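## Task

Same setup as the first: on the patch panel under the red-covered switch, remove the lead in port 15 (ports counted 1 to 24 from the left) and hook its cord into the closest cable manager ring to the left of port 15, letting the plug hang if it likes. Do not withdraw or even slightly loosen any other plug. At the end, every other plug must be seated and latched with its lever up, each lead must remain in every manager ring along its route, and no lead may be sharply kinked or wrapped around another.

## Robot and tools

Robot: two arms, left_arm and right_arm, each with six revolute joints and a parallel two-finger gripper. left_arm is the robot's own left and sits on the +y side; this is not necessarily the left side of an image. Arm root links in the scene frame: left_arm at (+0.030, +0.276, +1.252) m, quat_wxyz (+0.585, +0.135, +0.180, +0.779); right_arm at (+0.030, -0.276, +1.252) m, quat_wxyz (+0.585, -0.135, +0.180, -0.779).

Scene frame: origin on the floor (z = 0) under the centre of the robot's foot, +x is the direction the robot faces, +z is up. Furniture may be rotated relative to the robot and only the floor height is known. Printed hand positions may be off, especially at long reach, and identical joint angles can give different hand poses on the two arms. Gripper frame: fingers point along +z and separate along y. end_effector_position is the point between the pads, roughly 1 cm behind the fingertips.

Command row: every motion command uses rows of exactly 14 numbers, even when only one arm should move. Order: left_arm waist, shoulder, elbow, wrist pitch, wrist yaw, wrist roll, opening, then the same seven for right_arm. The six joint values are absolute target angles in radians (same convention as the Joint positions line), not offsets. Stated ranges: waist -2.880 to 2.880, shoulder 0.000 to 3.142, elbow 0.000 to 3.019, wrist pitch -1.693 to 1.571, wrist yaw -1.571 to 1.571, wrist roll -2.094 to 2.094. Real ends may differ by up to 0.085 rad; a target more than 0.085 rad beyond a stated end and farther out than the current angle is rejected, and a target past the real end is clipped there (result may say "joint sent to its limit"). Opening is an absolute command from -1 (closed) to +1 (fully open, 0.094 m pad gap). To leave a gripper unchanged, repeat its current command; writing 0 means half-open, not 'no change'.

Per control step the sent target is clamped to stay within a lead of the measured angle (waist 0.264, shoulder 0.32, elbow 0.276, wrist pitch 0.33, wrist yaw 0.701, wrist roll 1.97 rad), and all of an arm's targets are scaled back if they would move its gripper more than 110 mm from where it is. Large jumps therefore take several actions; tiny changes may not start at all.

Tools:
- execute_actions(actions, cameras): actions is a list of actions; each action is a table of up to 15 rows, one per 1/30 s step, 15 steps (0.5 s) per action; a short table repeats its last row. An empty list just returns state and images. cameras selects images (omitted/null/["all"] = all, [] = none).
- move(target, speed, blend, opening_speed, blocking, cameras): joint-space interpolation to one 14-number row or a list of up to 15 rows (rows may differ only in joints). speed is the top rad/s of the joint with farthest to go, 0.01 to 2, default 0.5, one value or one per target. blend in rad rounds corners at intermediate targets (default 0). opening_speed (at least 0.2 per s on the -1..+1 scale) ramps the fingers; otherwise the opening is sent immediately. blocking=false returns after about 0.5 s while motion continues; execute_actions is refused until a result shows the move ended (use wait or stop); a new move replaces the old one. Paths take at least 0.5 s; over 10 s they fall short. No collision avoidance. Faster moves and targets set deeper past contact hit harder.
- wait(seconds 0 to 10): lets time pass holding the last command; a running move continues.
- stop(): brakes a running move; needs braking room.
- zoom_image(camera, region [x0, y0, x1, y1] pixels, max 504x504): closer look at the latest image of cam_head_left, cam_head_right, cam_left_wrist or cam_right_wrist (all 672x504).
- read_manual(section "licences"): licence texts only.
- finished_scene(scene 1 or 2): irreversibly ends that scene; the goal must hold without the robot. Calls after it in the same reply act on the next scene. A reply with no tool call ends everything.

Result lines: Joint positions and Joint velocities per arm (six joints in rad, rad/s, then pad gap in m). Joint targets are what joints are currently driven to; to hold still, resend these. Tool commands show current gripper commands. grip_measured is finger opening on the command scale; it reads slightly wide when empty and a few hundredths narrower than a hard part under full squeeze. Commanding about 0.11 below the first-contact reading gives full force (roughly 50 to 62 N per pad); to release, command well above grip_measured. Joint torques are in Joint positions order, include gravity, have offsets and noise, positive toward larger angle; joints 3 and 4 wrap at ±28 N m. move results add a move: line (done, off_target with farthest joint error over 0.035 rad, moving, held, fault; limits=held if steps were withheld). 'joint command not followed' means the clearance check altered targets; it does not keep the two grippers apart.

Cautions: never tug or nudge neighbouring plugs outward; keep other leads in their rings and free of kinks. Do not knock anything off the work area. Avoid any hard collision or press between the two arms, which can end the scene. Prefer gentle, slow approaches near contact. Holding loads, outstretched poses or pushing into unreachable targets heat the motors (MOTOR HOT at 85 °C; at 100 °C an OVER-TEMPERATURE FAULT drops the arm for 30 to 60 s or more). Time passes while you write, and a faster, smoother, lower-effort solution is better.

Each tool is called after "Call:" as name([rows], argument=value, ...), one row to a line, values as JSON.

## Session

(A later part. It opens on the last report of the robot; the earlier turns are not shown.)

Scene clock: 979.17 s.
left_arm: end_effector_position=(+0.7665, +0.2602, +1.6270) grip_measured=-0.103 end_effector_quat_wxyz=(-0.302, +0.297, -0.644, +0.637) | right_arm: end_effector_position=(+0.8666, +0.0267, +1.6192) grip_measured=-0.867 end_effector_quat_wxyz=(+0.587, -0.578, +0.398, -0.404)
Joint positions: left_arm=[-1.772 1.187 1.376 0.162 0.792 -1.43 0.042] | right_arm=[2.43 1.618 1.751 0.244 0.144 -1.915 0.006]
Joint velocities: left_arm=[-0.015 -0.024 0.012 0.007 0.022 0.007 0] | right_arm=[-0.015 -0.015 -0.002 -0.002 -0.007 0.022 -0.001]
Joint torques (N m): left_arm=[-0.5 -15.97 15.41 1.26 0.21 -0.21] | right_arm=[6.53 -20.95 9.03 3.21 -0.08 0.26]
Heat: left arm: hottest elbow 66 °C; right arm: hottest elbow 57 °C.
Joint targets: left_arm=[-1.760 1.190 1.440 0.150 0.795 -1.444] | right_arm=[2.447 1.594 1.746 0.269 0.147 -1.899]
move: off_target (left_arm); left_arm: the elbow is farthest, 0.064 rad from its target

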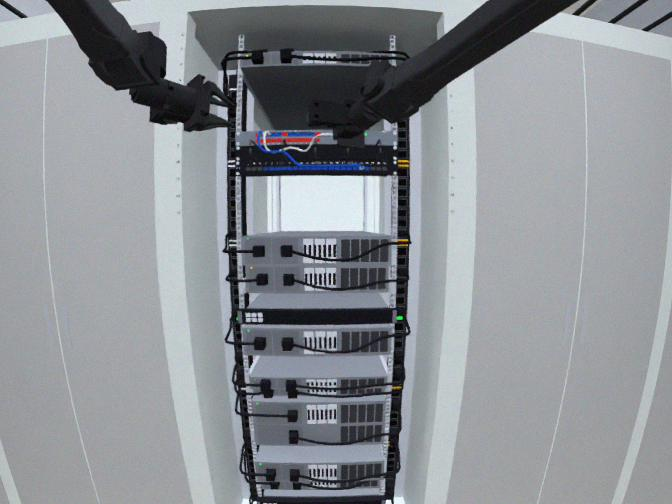

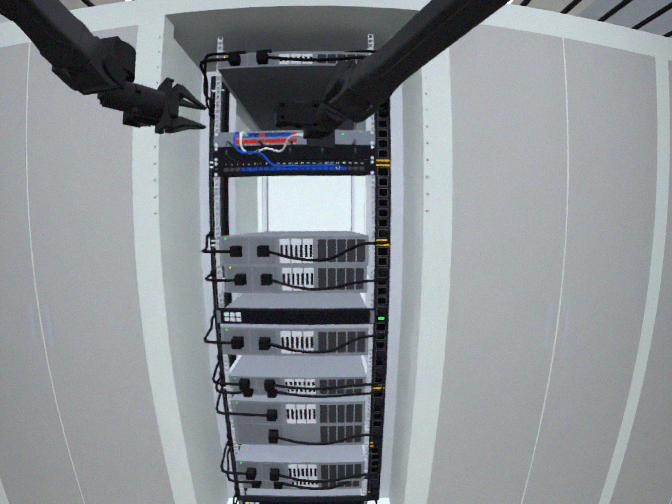

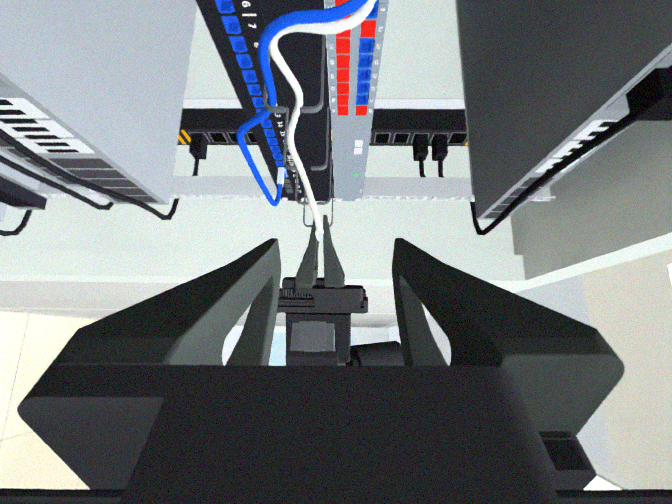

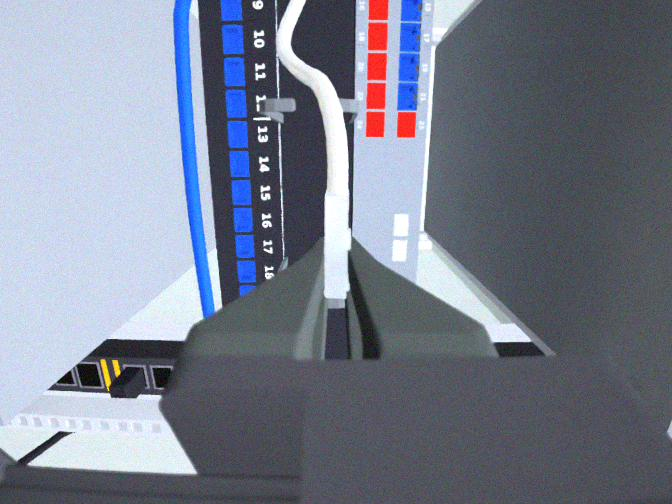

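Call:
execute_actions(actions=[])

Call:
zoom_image(camera="cam_left_wrist", region=[200, 0, 400, 200])

Call:
zoom_image(camera="cam_right_wrist", region=[180, 0, 480, 220])

Call:
zoom_image(camera="cam_head_left", region=[230, 200, 430, 350])

Scene clock: 1041.07 s.
left_arm: end_effector_position=(+0.7665, +0.2602, +1.6270) grip_measured=-0.103 end_effector_quat_wxyz=(-0.302, +0.297, -0.644, +0.637) | right_arm: end_effector_position=(+0.8664, +0.0270, +1.6183) grip_measured=-0.867 end_effector_quat_wxyz=(+0.587, -0.578, +0.398, -0.403)
Joint positions: left_arm=[-1.772 1.187 1.376 0.162 0.792 -1.43 0.042] | right_arm=[2.43 1.618 1.749 0.244 0.144 -1.915 0.006]
Joint velocities: left_arm=[0.005 -0.015 -0.002 0.002 -0.022 0.007 -0.001] | right_arm=[-0.005 -0.005 0.007 -0.002 0.037 -0.022 -0.002]
Joint torques (N m): left_arm=[0.21 -15.91 15.34 1.29 0.24 -0.22] | right_arm=[6.12 -20.54 8.94 3.19 -0.1 0.24]
Heat: left arm: hottest elbow 67 °C; right arm: hottest elbow 45 °C.
Joint targets: left_arm=[-1.760 1.190 1.440 0.150 0.795 -1.444] | right_arm=[2.447 1.594 1.745 0.269 0.147 -1.900]
Tool commands: left_gripper/opening=-0.1 right_gripper/opening=-1.0

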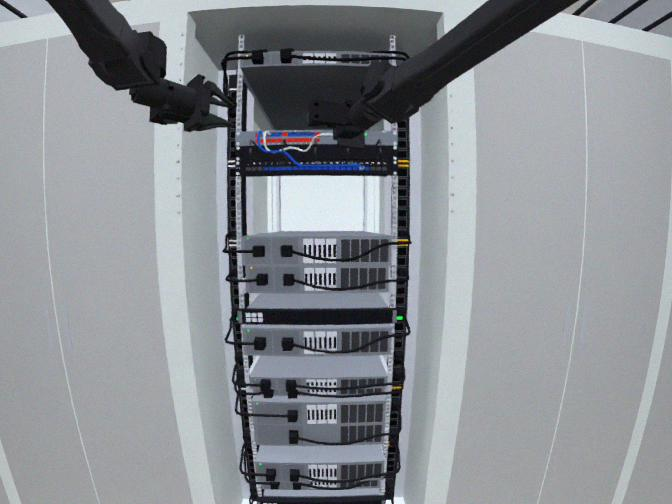

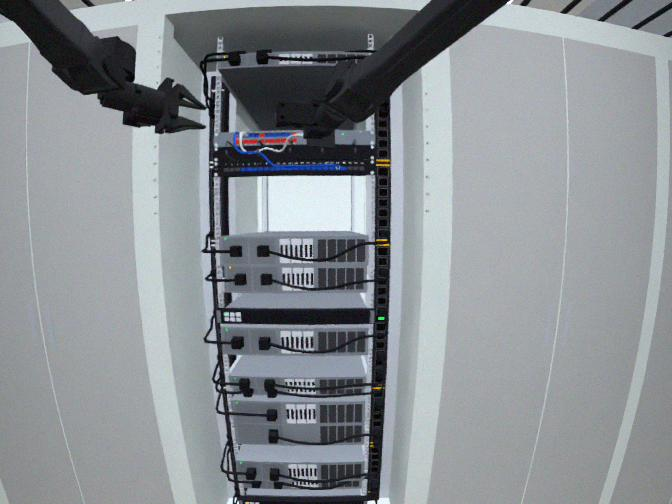

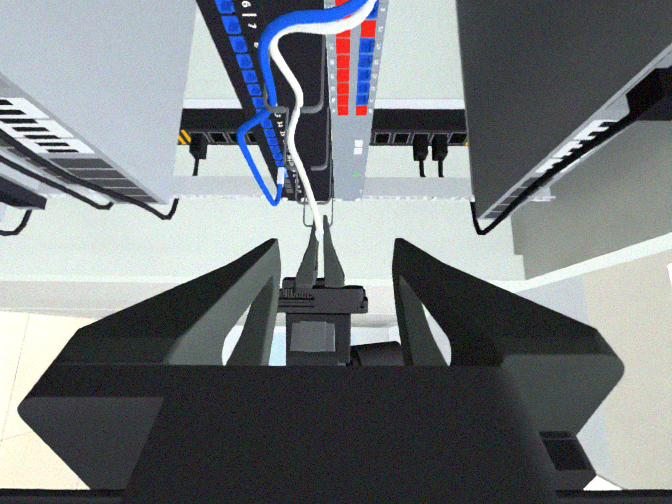

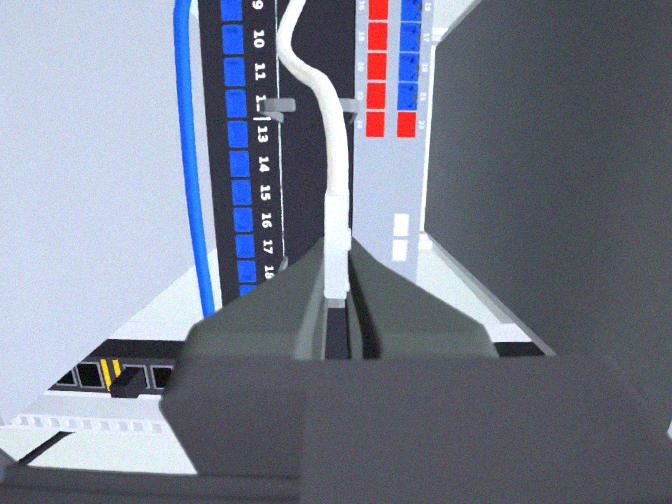

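Scaled by 2.520 from the camera's 672x504 image, which has a finer 960x720 frame.

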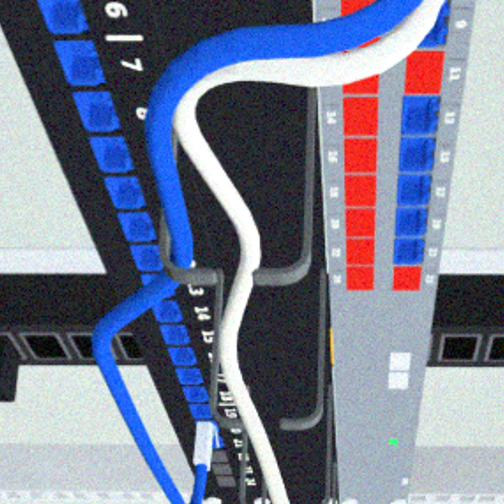

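Scaled by 1.680 from the camera's 672x504 image, which has a finer 960x720 frame.

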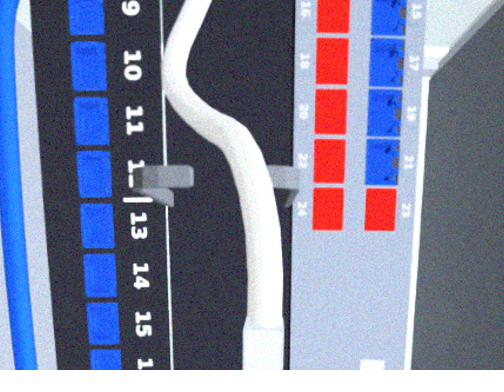

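Scaled by 2.520 from the camera's 672x504 image, which has a finer 960x720 frame.

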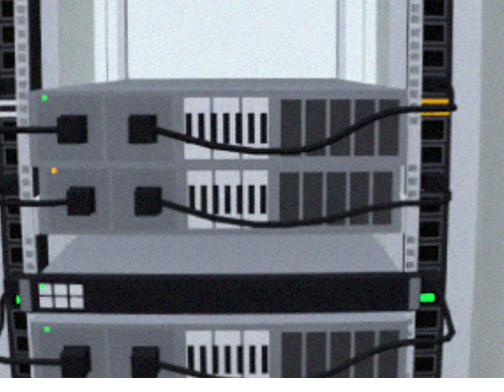

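Call:
move(target=[-1.76,1.19,1.44,0.15,0.794,-1.445,-0.1,2.41,1.675,1.883,0.195,0.132,-1.90,-1], speed=0.12)

Call:
zoom_image(camera="cam_left_wrist", region=[200, 0, 400, 300])

Call:
zoom_image(camera="cam_right_wrist", region=[180, 0, 480, 220])

Scene clock: 1079.57 s.
left_arm: end_effector_position=(+0.7665, +0.2602, +1.6270) grip_measured=-0.103 end_effector_quat_wxyz=(-0.302, +0.297, -0.643, +0.638) | right_arm: end_effector_position=(+0.8793, +0.0305, +1.6250) grip_measured=-0.867 end_effector_quat_wxyz=(+0.588, -0.579, +0.396, -0.403)
Joint positions: left_arm=[-1.772 1.187 1.376 0.162 0.792 -1.432 0.042] | right_arm=[2.427 1.65 1.818 0.208 0.136 -1.915 0.006]
Joint velocities: left_arm=[-0.024 0.005 -0.007 -0.012 -0.022 -0.037 -0.001] | right_arm=[-0.015 -0.005 -0.007 0.002 -0.037 0.081 0]
Joint torques (N m): left_arm=[-0.15 -16.15 15.36 1.29 0.21 -0.24] | right_arm=[3.49 -17.96 13.86 1.62 -0.4 0.25]
Heat: left arm: hottest elbow 68 °C; right arm: hottest elbow 44 °C.
Joint targets: left_arm=[-1.760 1.190 1.440 0.150 0.794 -1.446] | right_arm=[2.410 1.676 1.884 0.194 0.131 -1.900]
move: off_target (left_arm, right_arm); left_arm: the elbow is farthest, 0.064 rad from its target; right_arm: the elbow is farthest, 0.065 rad from its target

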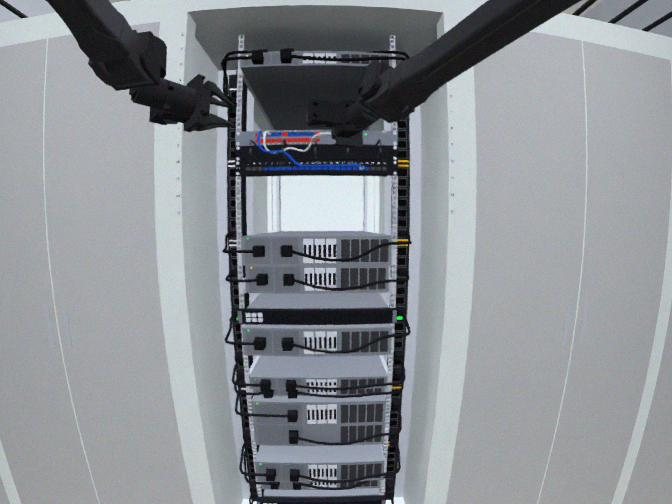

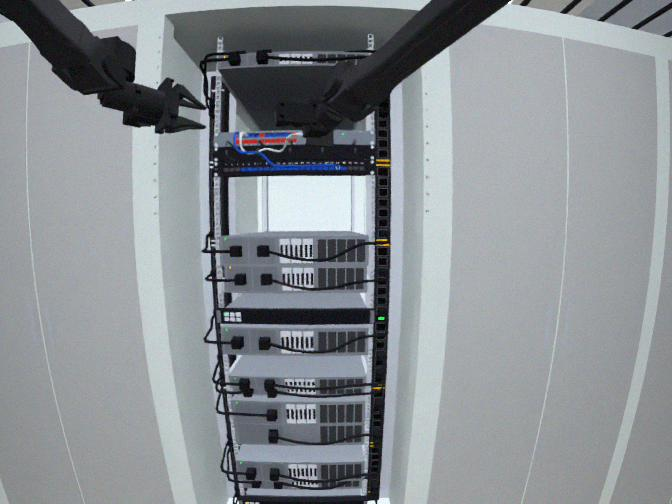

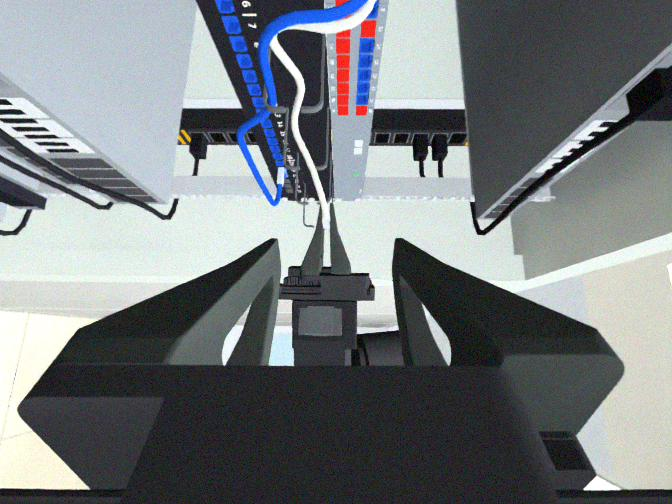

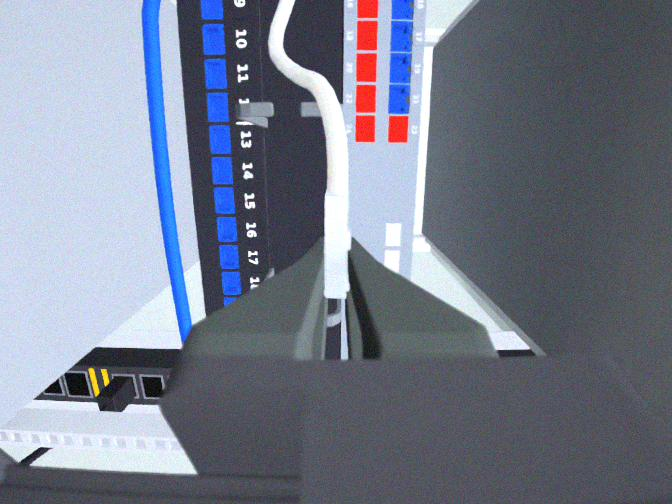

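Scaled by 1.680 from the camera's 672x504 image, which has a finer 960x720 frame.

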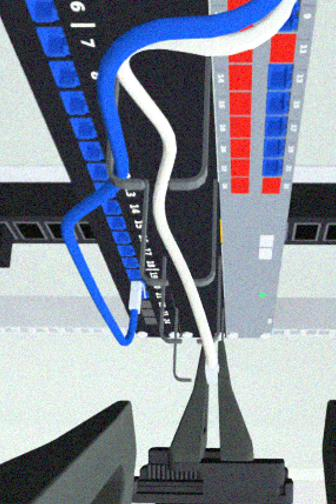

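Scaled by 1.680 from the camera's 672x504 image, which has a finer 960x720 frame.

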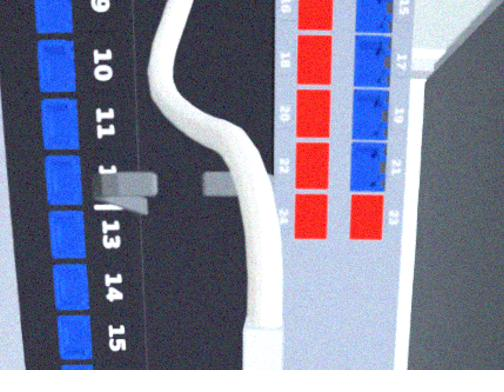

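Call:
move(target=[-1.76,1.19,1.44,0.15,0.794,-1.445,-0.1,2.41,1.685,1.798,0.238,0.136,-1.90,-1], speed=0.12)

Call:
zoom_image(camera="cam_left_wrist", region=[200, 0, 400, 300])

Call:
zoom_image(camera="cam_right_wrist", region=[180, 0, 480, 220])

Scene clock: 1093.77 s.
left_arm: end_effector_position=(+0.7665, +0.2602, +1.6270) grip_measured=-0.103 end_effector_quat_wxyz=(-0.302, +0.297, -0.643, +0.638) | right_arm: end_effector_position=(+0.8780, +0.0362, +1.6094) grip_measured=-0.867 end_effector_quat_wxyz=(+0.584, -0.586, +0.397, -0.398)
Joint positions: left_arm=[-1.772 1.187 1.376 0.162 0.792 -1.432 0.042] | right_arm=[2.427 1.66 1.801 0.214 0.136 -1.915 0.006]
Joint velocities: left_arm=[-0.005 -0.005 -0.002 0.002 0.007 -0.007 0] | right_arm=[-0.015 -0.005 -0.007 -0.002 0.007 0.007 0]
Joint torques (N m): left_arm=[0.26 -16.32 15.35 1.31 0.22 -0.23] | right_arm=[3.49 -16.97 9.06 3.26 -0.19 0.21]
Heat: left arm: hottest elbow 68 °C; right arm: hottest elbow 48 °C.
Joint targets: left_arm=[-1.760 1.190 1.440 0.150 0.794 -1.445] | right_arm=[2.410 1.685 1.798 0.239 0.136 -1.900]
move: off_target (left_arm); left_arm: the elbow is farthest, 0.064 rad from its target

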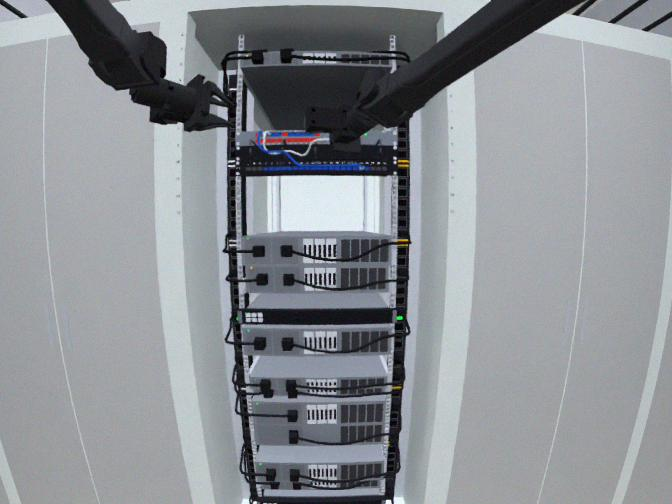

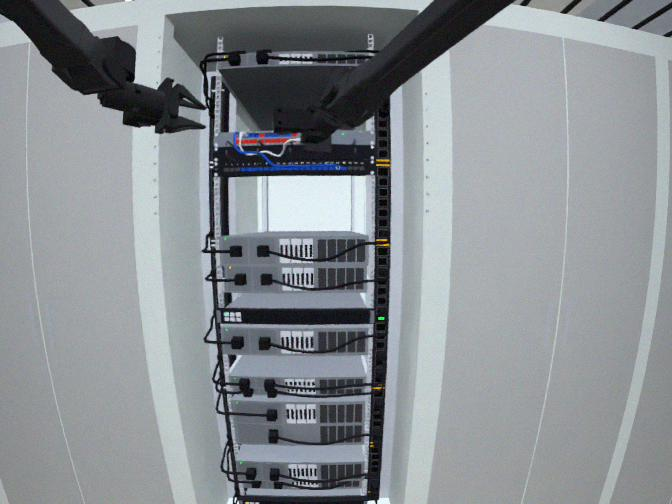

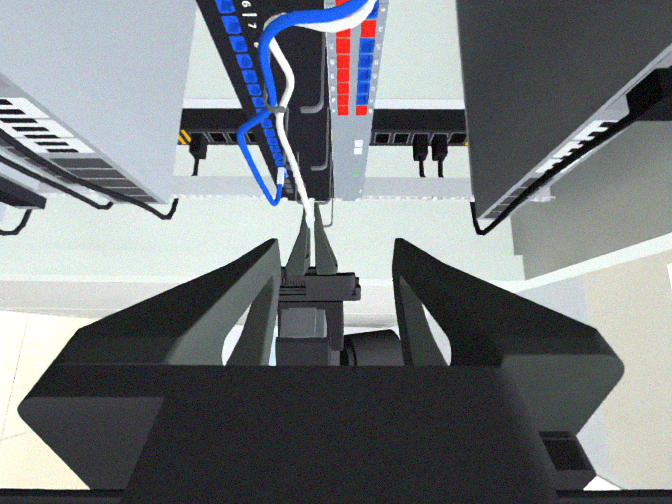

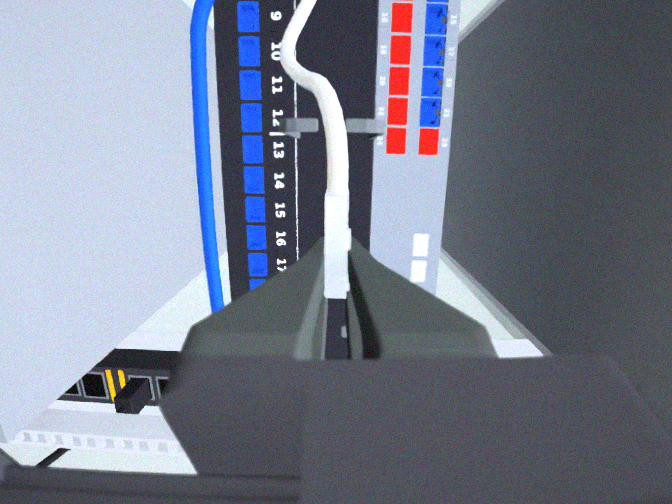

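Scaled by 1.680 from the camera's 672x504 image, which has a finer 960x720 frame.

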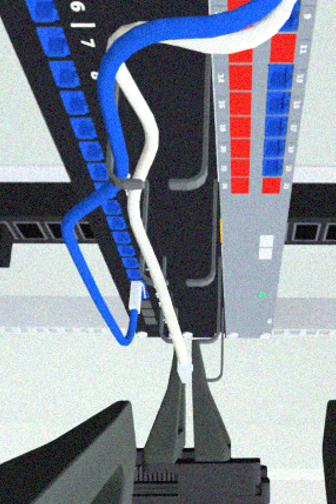

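Scaled by 1.680 from the camera's 672x504 image, which has a finer 960x720 frame.

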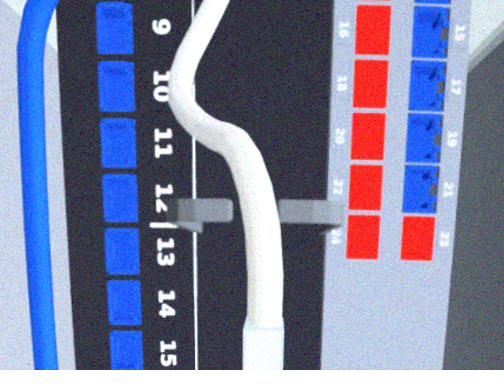

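Call:
zoom_image(camera="cam_left_wrist", region=[230, 70, 330, 170])

Call:
zoom_image(camera="cam_head_right", region=[210, 120, 330, 180])

Call:
zoom_image(camera="cam_left_wrist", region=[230, 170, 370, 260])

Scaled by 5.040 from the camera's 672x504 image, which has a finer 960x720 frame.

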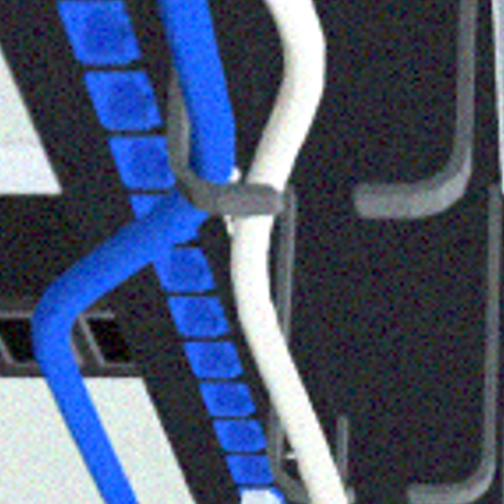

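Scaled by 4.200 from the camera's 672x504 image, which has a finer 960x720 frame.

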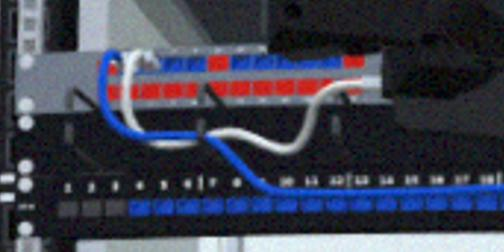

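Scaled by 3.600 from the camera's 672x504 image, which has a finer 960x720 frame.

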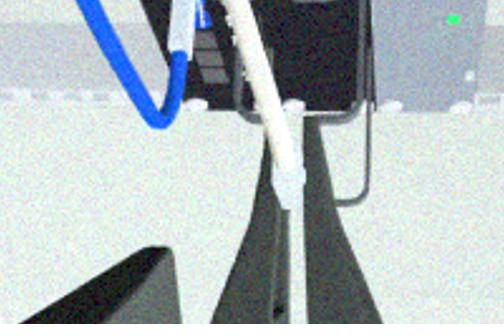

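Call:
move(target=[-1.76,1.19,1.44,0.15,0.794,-1.445,-0.1,2.40,1.718,1.922,0.185,0.127,-1.90,-1], speed=0.12)

Call:
zoom_image(camera="cam_left_wrist", region=[200, 50, 400, 250])

Call:
zoom_image(camera="cam_right_wrist", region=[180, 0, 480, 220])

Scene clock: 1114.40 s.
left_arm: end_effector_position=(+0.7665, +0.2602, +1.6270) grip_measured=-0.103 end_effector_quat_wxyz=(-0.302, +0.297, -0.643, +0.638) | right_arm: end_effector_position=(+0.8915, +0.0342, +1.6151) grip_measured=-0.867 end_effector_quat_wxyz=(+0.585, -0.581, +0.397, -0.403)
Joint positions: left_arm=[-1.772 1.187 1.376 0.162 0.792 -1.432 0.042] | right_arm=[2.418 1.689 1.86 0.198 0.131 -1.915 0.006]
Joint velocities: left_arm=[-0.005 -0.005 0.017 -0.012 -0.022 -0.007 0] | right_arm=[-0.005 -0.005 -0.002 -0.002 0.081 0.007 -0.001]
Joint torques (N m): left_arm=[-0.03 -15.85 15.38 1.32 0.2 -0.21] | right_arm=[3.84 -17.79 13.55 1.5 -0.43 0.28]
Heat: left arm: hottest elbow 68 °C; right arm: hottest elbow 47 °C.
Joint targets: left_arm=[-1.760 1.190 1.440 0.150 0.794 -1.445] | right_arm=[2.401 1.718 1.921 0.184 0.127 -1.900]
move: off_target (left_arm, right_arm); left_arm: the elbow is farthest, 0.064 rad from its target; right_arm: the elbow is farthest, 0.062 rad from its target

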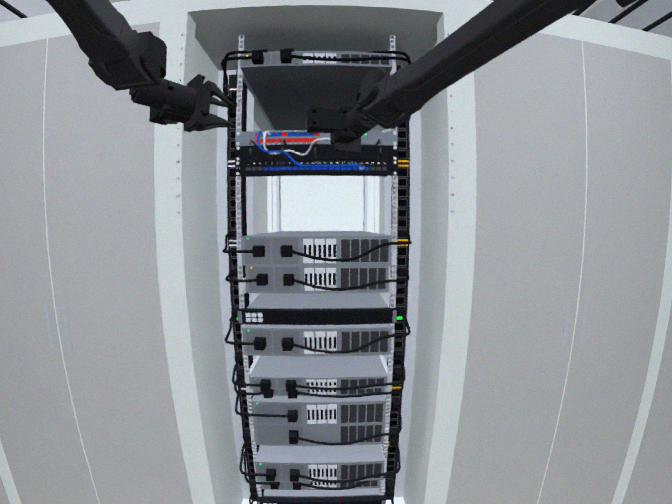

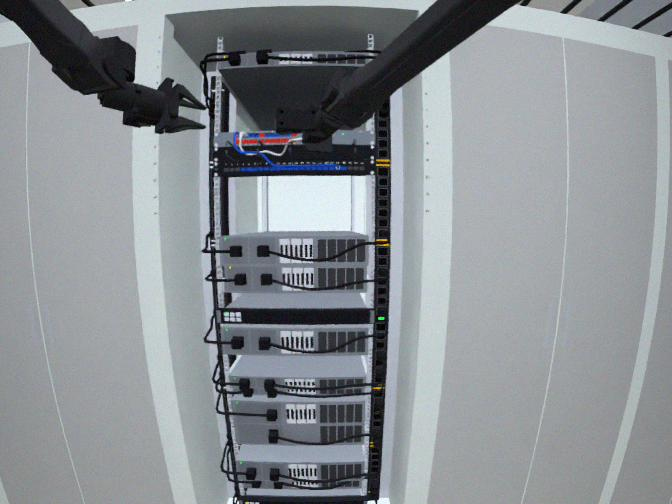

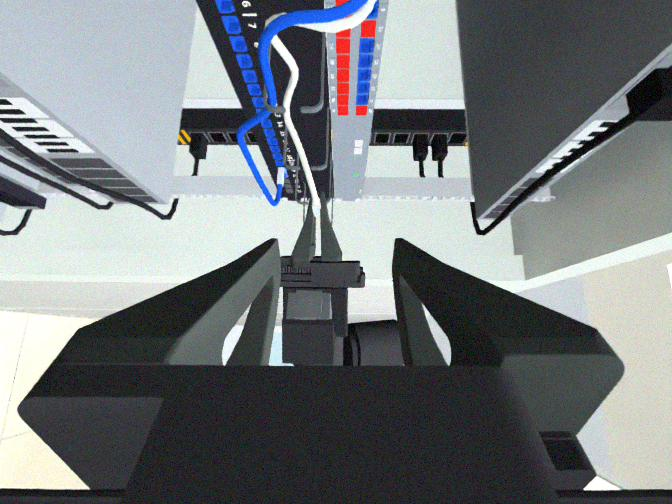

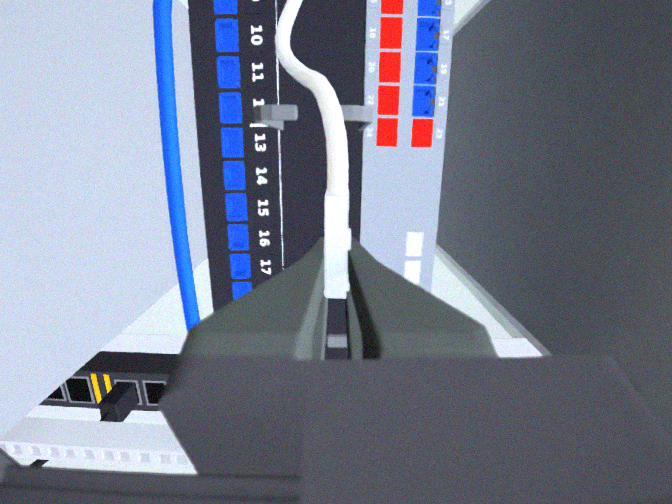

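Scaled by 2.520 from the camera's 672x504 image, which has a finer 960x720 frame.

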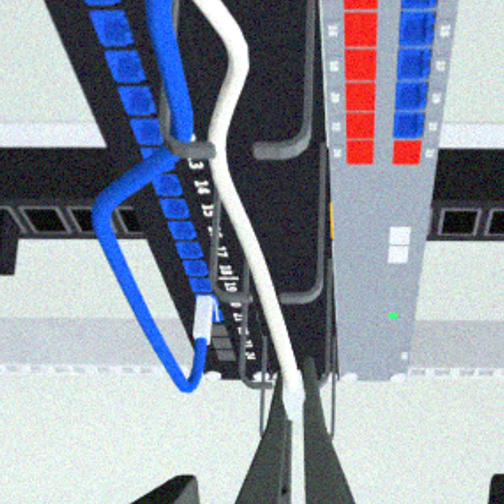

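Scaled by 1.680 from the camera's 672x504 image, which has a finer 960x720 frame.

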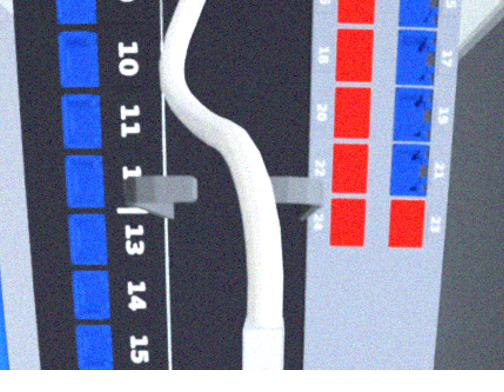

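Call:
move(target=[-1.76,1.19,1.44,0.15,0.794,-1.445,-0.1,2.40,1.733,1.922,0.185,0.127,-1.90,-1], speed=0.12, cameras=["cam_left_wrist","cam_right_wrist"])

Call:
zoom_image(camera="cam_left_wrist", region=[200, 50, 400, 250])

Call:
zoom_image(camera="cam_right_wrist", region=[180, 0, 480, 220])

Scene clock: 1125.87 s.
left_arm: end_effector_position=(+0.7665, +0.2602, +1.6270) grip_measured=-0.103 end_effector_quat_wxyz=(-0.302, +0.297, -0.643, +0.638) | right_arm: end_effector_position=(+0.8937, +0.0401, +1.6000) grip_measured=-0.867 end_effector_quat_wxyz=(+0.580, -0.588, +0.398, -0.399)
Joint positions: left_arm=[-1.772 1.187 1.376 0.162 0.792 -1.432 0.042] | right_arm=[2.416 1.707 1.86 0.198 0.131 -1.915 0.006]
Joint velocities: left_arm=[0.005 -0.005 0.012 -0.007 0.037 0.051 -0.001] | right_arm=[0.005 0.005 -0.007 -0.017 0.081 -0.051 0]
Joint torques (N m): left_arm=[-0.38 -16.21 15.34 1.31 0.18 -0.24] | right_arm=[4.25 -17.55 13.76 1.44 -0.39 0.23]
Heat: left arm: hottest elbow 68 °C; right arm: hottest elbow 48 °C.
Joint targets: left_arm=[-1.760 1.190 1.440 0.150 0.794 -1.445] | right_arm=[2.399 1.733 1.922 0.185 0.127 -1.900]
move: off_target (left_arm, right_arm); left_arm: the elbow is farthest, 0.064 rad from its target; right_arm: the elbow is farthest, 0.062 rad from its target
Images, in order (width x height): cam_left_wrist 672x504, cam_right_wrist 672x504.

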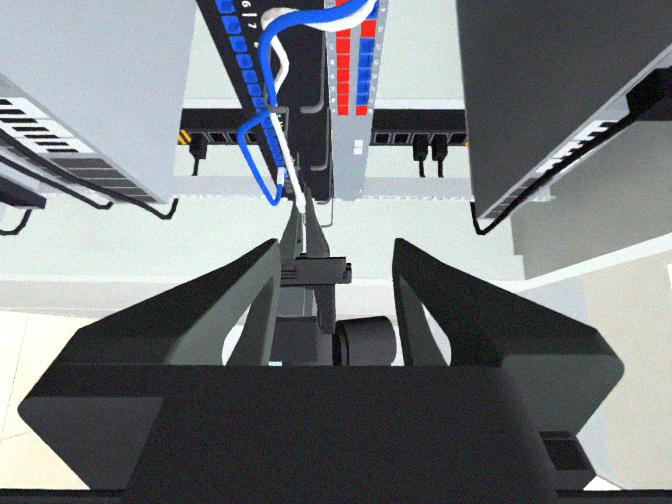

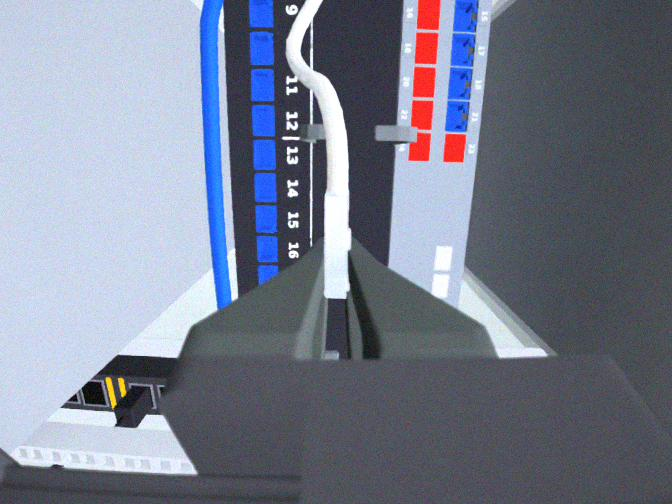

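Scaled by 2.520 from the camera's 672x504 image, which has a finer 960x720 frame.

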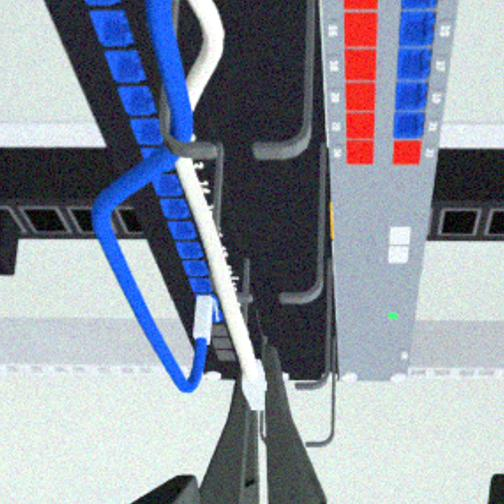

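Scaled by 1.680 from the camera's 672x504 image, which has a finer 960x720 frame.

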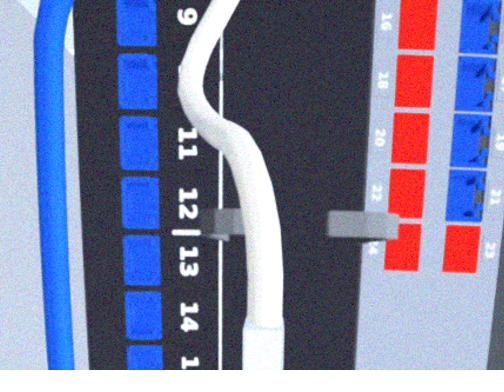

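Call:
move(target=[-1.76,1.19,1.44,0.15,0.794,-1.445,-0.1,2.40,1.733,1.936,0.180,0.127,-1.90,-1], speed=0.12, cameras=["cam_left_wrist","cam_right_wrist"])

Call:
zoom_image(camera="cam_right_wrist", region=[180, 0, 480, 220])

Scene clock: 1136.03 s.
left_arm: end_effector_position=(+0.7665, +0.2602, +1.6270) grip_measured=-0.103 end_effector_quat_wxyz=(-0.302, +0.297, -0.643, +0.638) | right_arm: end_effector_position=(+0.8956, +0.0383, +1.6071) grip_measured=-0.867 end_effector_quat_wxyz=(+0.582, -0.585, +0.397, -0.401)
Joint positions: left_arm=[-1.772 1.187 1.376 0.162 0.792 -1.432 0.042] | right_arm=[2.416 1.707 1.874 0.194 0.131 -1.915 0.006]
Joint velocities: left_arm=[-0.024 -0.015 0.007 -0.007 -0.081 -0.051 -0.001] | right_arm=[-0.005 0.005 0.022 0.002 -0.022 0.007 0]
Joint torques (N m): left_arm=[-0.21 -16.21 15.3 1.36 0.2 -0.25] | right_arm=[3.9 -17.55 14.02 1.4 -0.43 0.26]
Heat: left arm: hottest elbow 69 °C; right arm: hottest elbow 49 °C.
Joint targets: left_arm=[-1.760 1.190 1.440 0.150 0.794 -1.445] | right_arm=[2.400 1.733 1.937 0.180 0.127 -1.900]
move: off_target (left_arm, right_arm); left_arm: the elbow is farthest, 0.064 rad from its target; right_arm: the elbow is farthest, 0.062 rad from its target
Images, in order (width x height): cam_left_wrist 672x504, cam_right_wrist 672x504.

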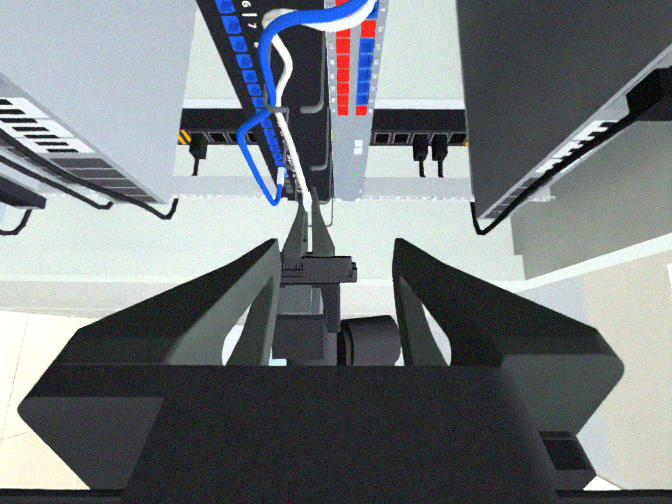

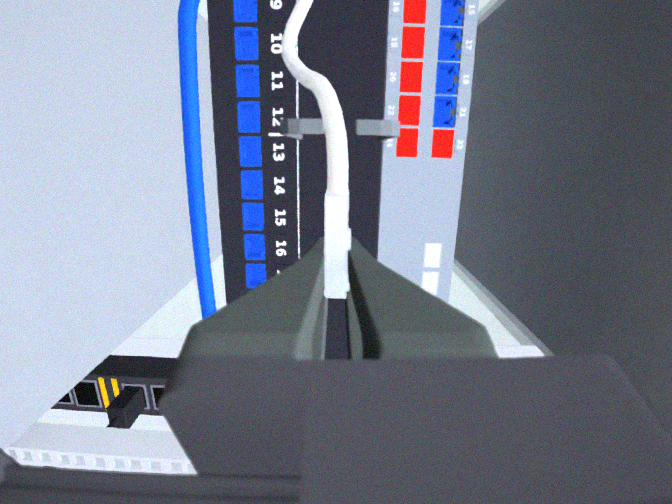

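Scaled by 1.680 from the camera's 672x504 image, which has a finer 960x720 frame.

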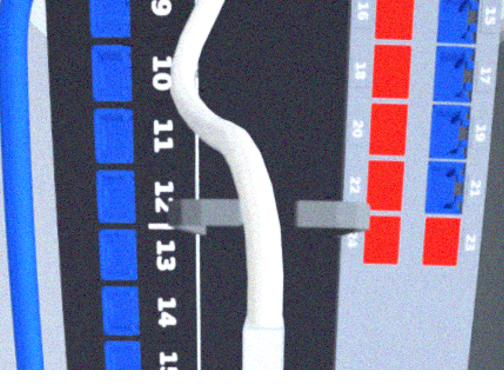

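Call:
move([
  [-1.76,1.19,1.44,0.15,0.794,-1.445,-0.1,2.394,1.749,1.971,0.166,0.122,-1.90,-1],
  [-1.76,1.19,1.44,0.15,0.794,-1.445,-0.1,2.388,1.766,2.003,0.151,0.117,-1.90,-1],
], speed=0.1, blend=0.02, cameras=["cam_left_wrist","cam_right_wrist"])

Call:
zoom_image(camera="cam_left_wrist", region=[220, 80, 370, 230])

Call:
zoom_image(camera="cam_right_wrist", region=[180, 0, 480, 220])

Scene clock: 1148.13 s.
left_arm: end_effector_position=(+0.7665, +0.2602, +1.6270) grip_measured=-0.103 end_effector_quat_wxyz=(-0.302, +0.297, -0.643, +0.638) | right_arm: end_effector_position=(+0.9091, +0.0366, +1.6106) grip_measured=-0.867 end_effector_quat_wxyz=(+0.582, -0.584, +0.396, -0.403)
Joint positions: left_arm=[-1.772 1.187 1.376 0.162 0.792 -1.432 0.042] | right_arm=[2.405 1.738 1.936 0.165 0.122 -1.915 0.006]
Joint velocities: left_arm=[0.005 -0.015 0.002 -0.022 -0.007 -0.051 -0.001] | right_arm=[-0.005 -0.005 -0.012 0.002 0.066 0.051 -0.001]
Joint torques (N m): left_arm=[-0.09 -16.15 15.45 1.29 0.2 -0.23] | right_arm=[3.49 -18.78 14.3 1.66 -0.44 0.26]
Heat: left arm: hottest elbow 69 °C; right arm: hottest elbow 49 °C.
Joint targets: left_arm=[-1.760 1.190 1.440 0.150 0.794 -1.445] | right_arm=[2.389 1.766 2.003 0.151 0.117 -1.900]
move: off_target (left_arm, right_arm); blend cut to 0.016 rad at target 1; left_arm: the elbow is farthest, 0.064 rad from its target; right_arm: the elbow is farthest, 0.067 rad from its target
Images, in order (width x height): cam_left_wrist 672x504, cam_right_wrist 672x504.

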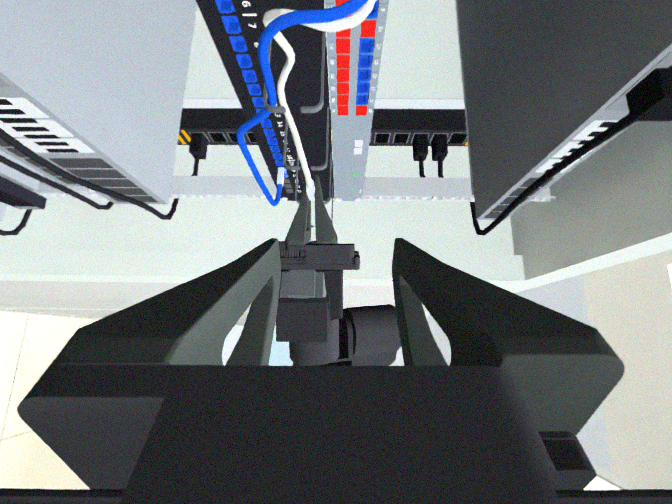

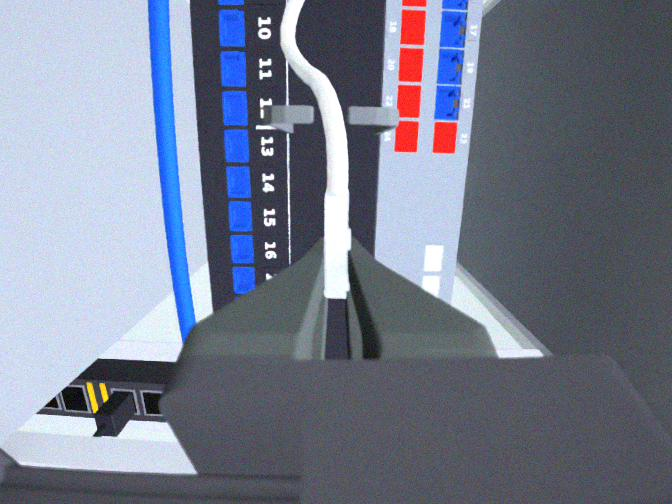

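Scaled by 3.360 from the camera's 672x504 image, which has a finer 960x720 frame.

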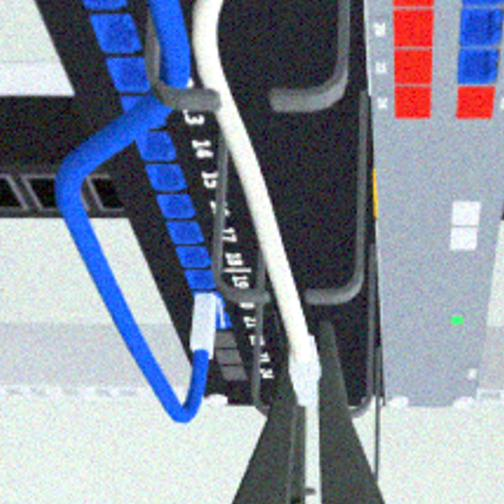

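Scaled by 1.680 from the camera's 672x504 image, which has a finer 960x720 frame.

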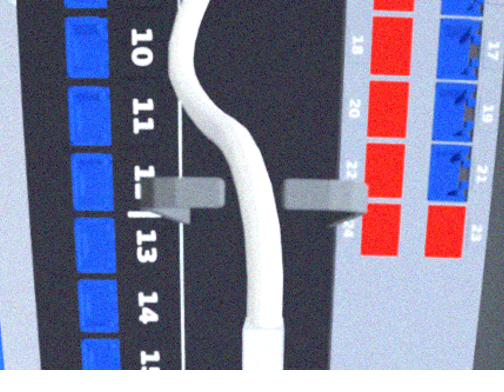

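Call:
move(target=[-1.76,1.19,1.44,0.15,0.794,-1.445,-0.1,2.376,1.795,2.054,0.128,0.108,-1.90,-1], speed=0.1, cameras=["cam_left_wrist","cam_right_wrist"])

Call:
zoom_image(camera="cam_left_wrist", region=[220, 80, 370, 230])

Call:
zoom_image(camera="cam_right_wrist", region=[180, 0, 480, 220])

Scene clock: 1164.00 s.
left_arm: end_effector_position=(+0.7665, +0.2602, +1.6270) grip_measured=-0.103 end_effector_quat_wxyz=(-0.302, +0.297, -0.643, +0.638) | right_arm: end_effector_position=(+0.9217, +0.0325, +1.6110) grip_measured=-0.867 end_effector_quat_wxyz=(+0.581, -0.583, +0.396, -0.407)
Joint positions: left_arm=[-1.772 1.187 1.376 0.162 0.792 -1.432 0.042] | right_arm=[2.391 1.765 1.989 0.143 0.113 -1.915 0.006]
Joint velocities: left_arm=[0.005 -0.005 -0.002 0.012 0.007 0.037 -0.001] | right_arm=[-0.005 0.015 -0.007 -0.012 0.022 -0.051 -0.001]
Joint torques (N m): left_arm=[-0.09 -16.03 15.34 1.35 0.2 -0.2] | right_arm=[3.96 -18.14 14.02 1.58 -0.39 0.22]
Heat: left arm: hottest elbow 69 °C; right arm: hottest elbow 55 °C.
Joint targets: left_arm=[-1.760 1.190 1.440 0.150 0.794 -1.445] | right_arm=[2.376 1.796 2.054 0.128 0.108 -1.900]
move: off_target (left_arm, right_arm); left_arm: the elbow is farthest, 0.064 rad from its target; right_arm: the elbow is farthest, 0.065 rad from its target
Images, in order (width x height): cam_left_wrist 672x504, cam_right_wrist 672x504.

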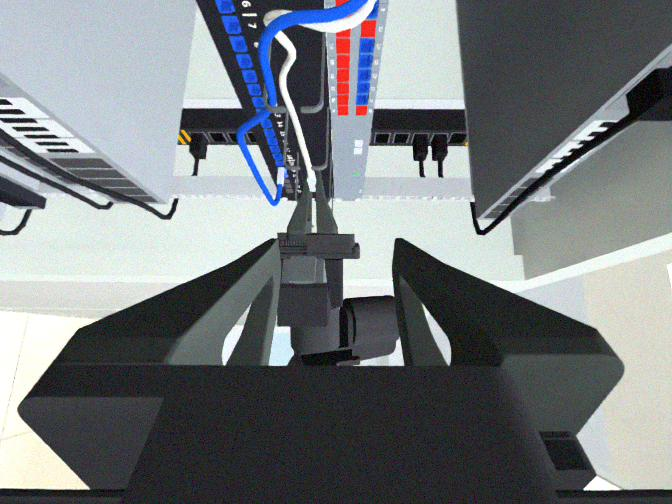

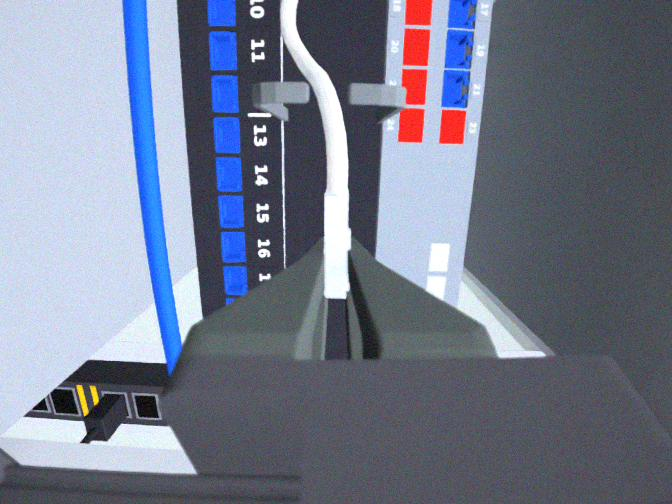

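Scaled by 3.360 from the camera's 672x504 image, which has a finer 960x720 frame.

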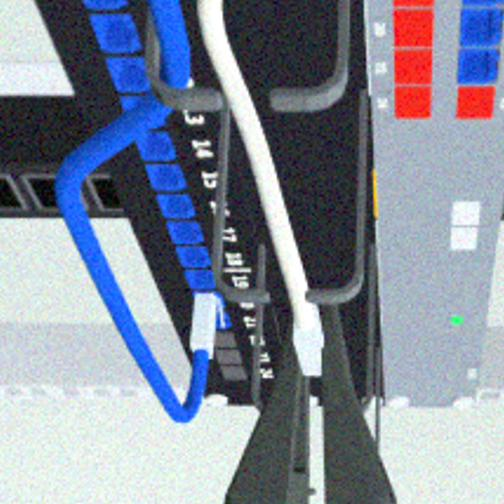

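Scaled by 1.680 from the camera's 672x504 image, which has a finer 960x720 frame.

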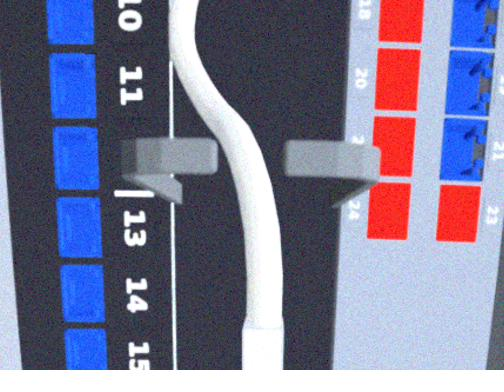

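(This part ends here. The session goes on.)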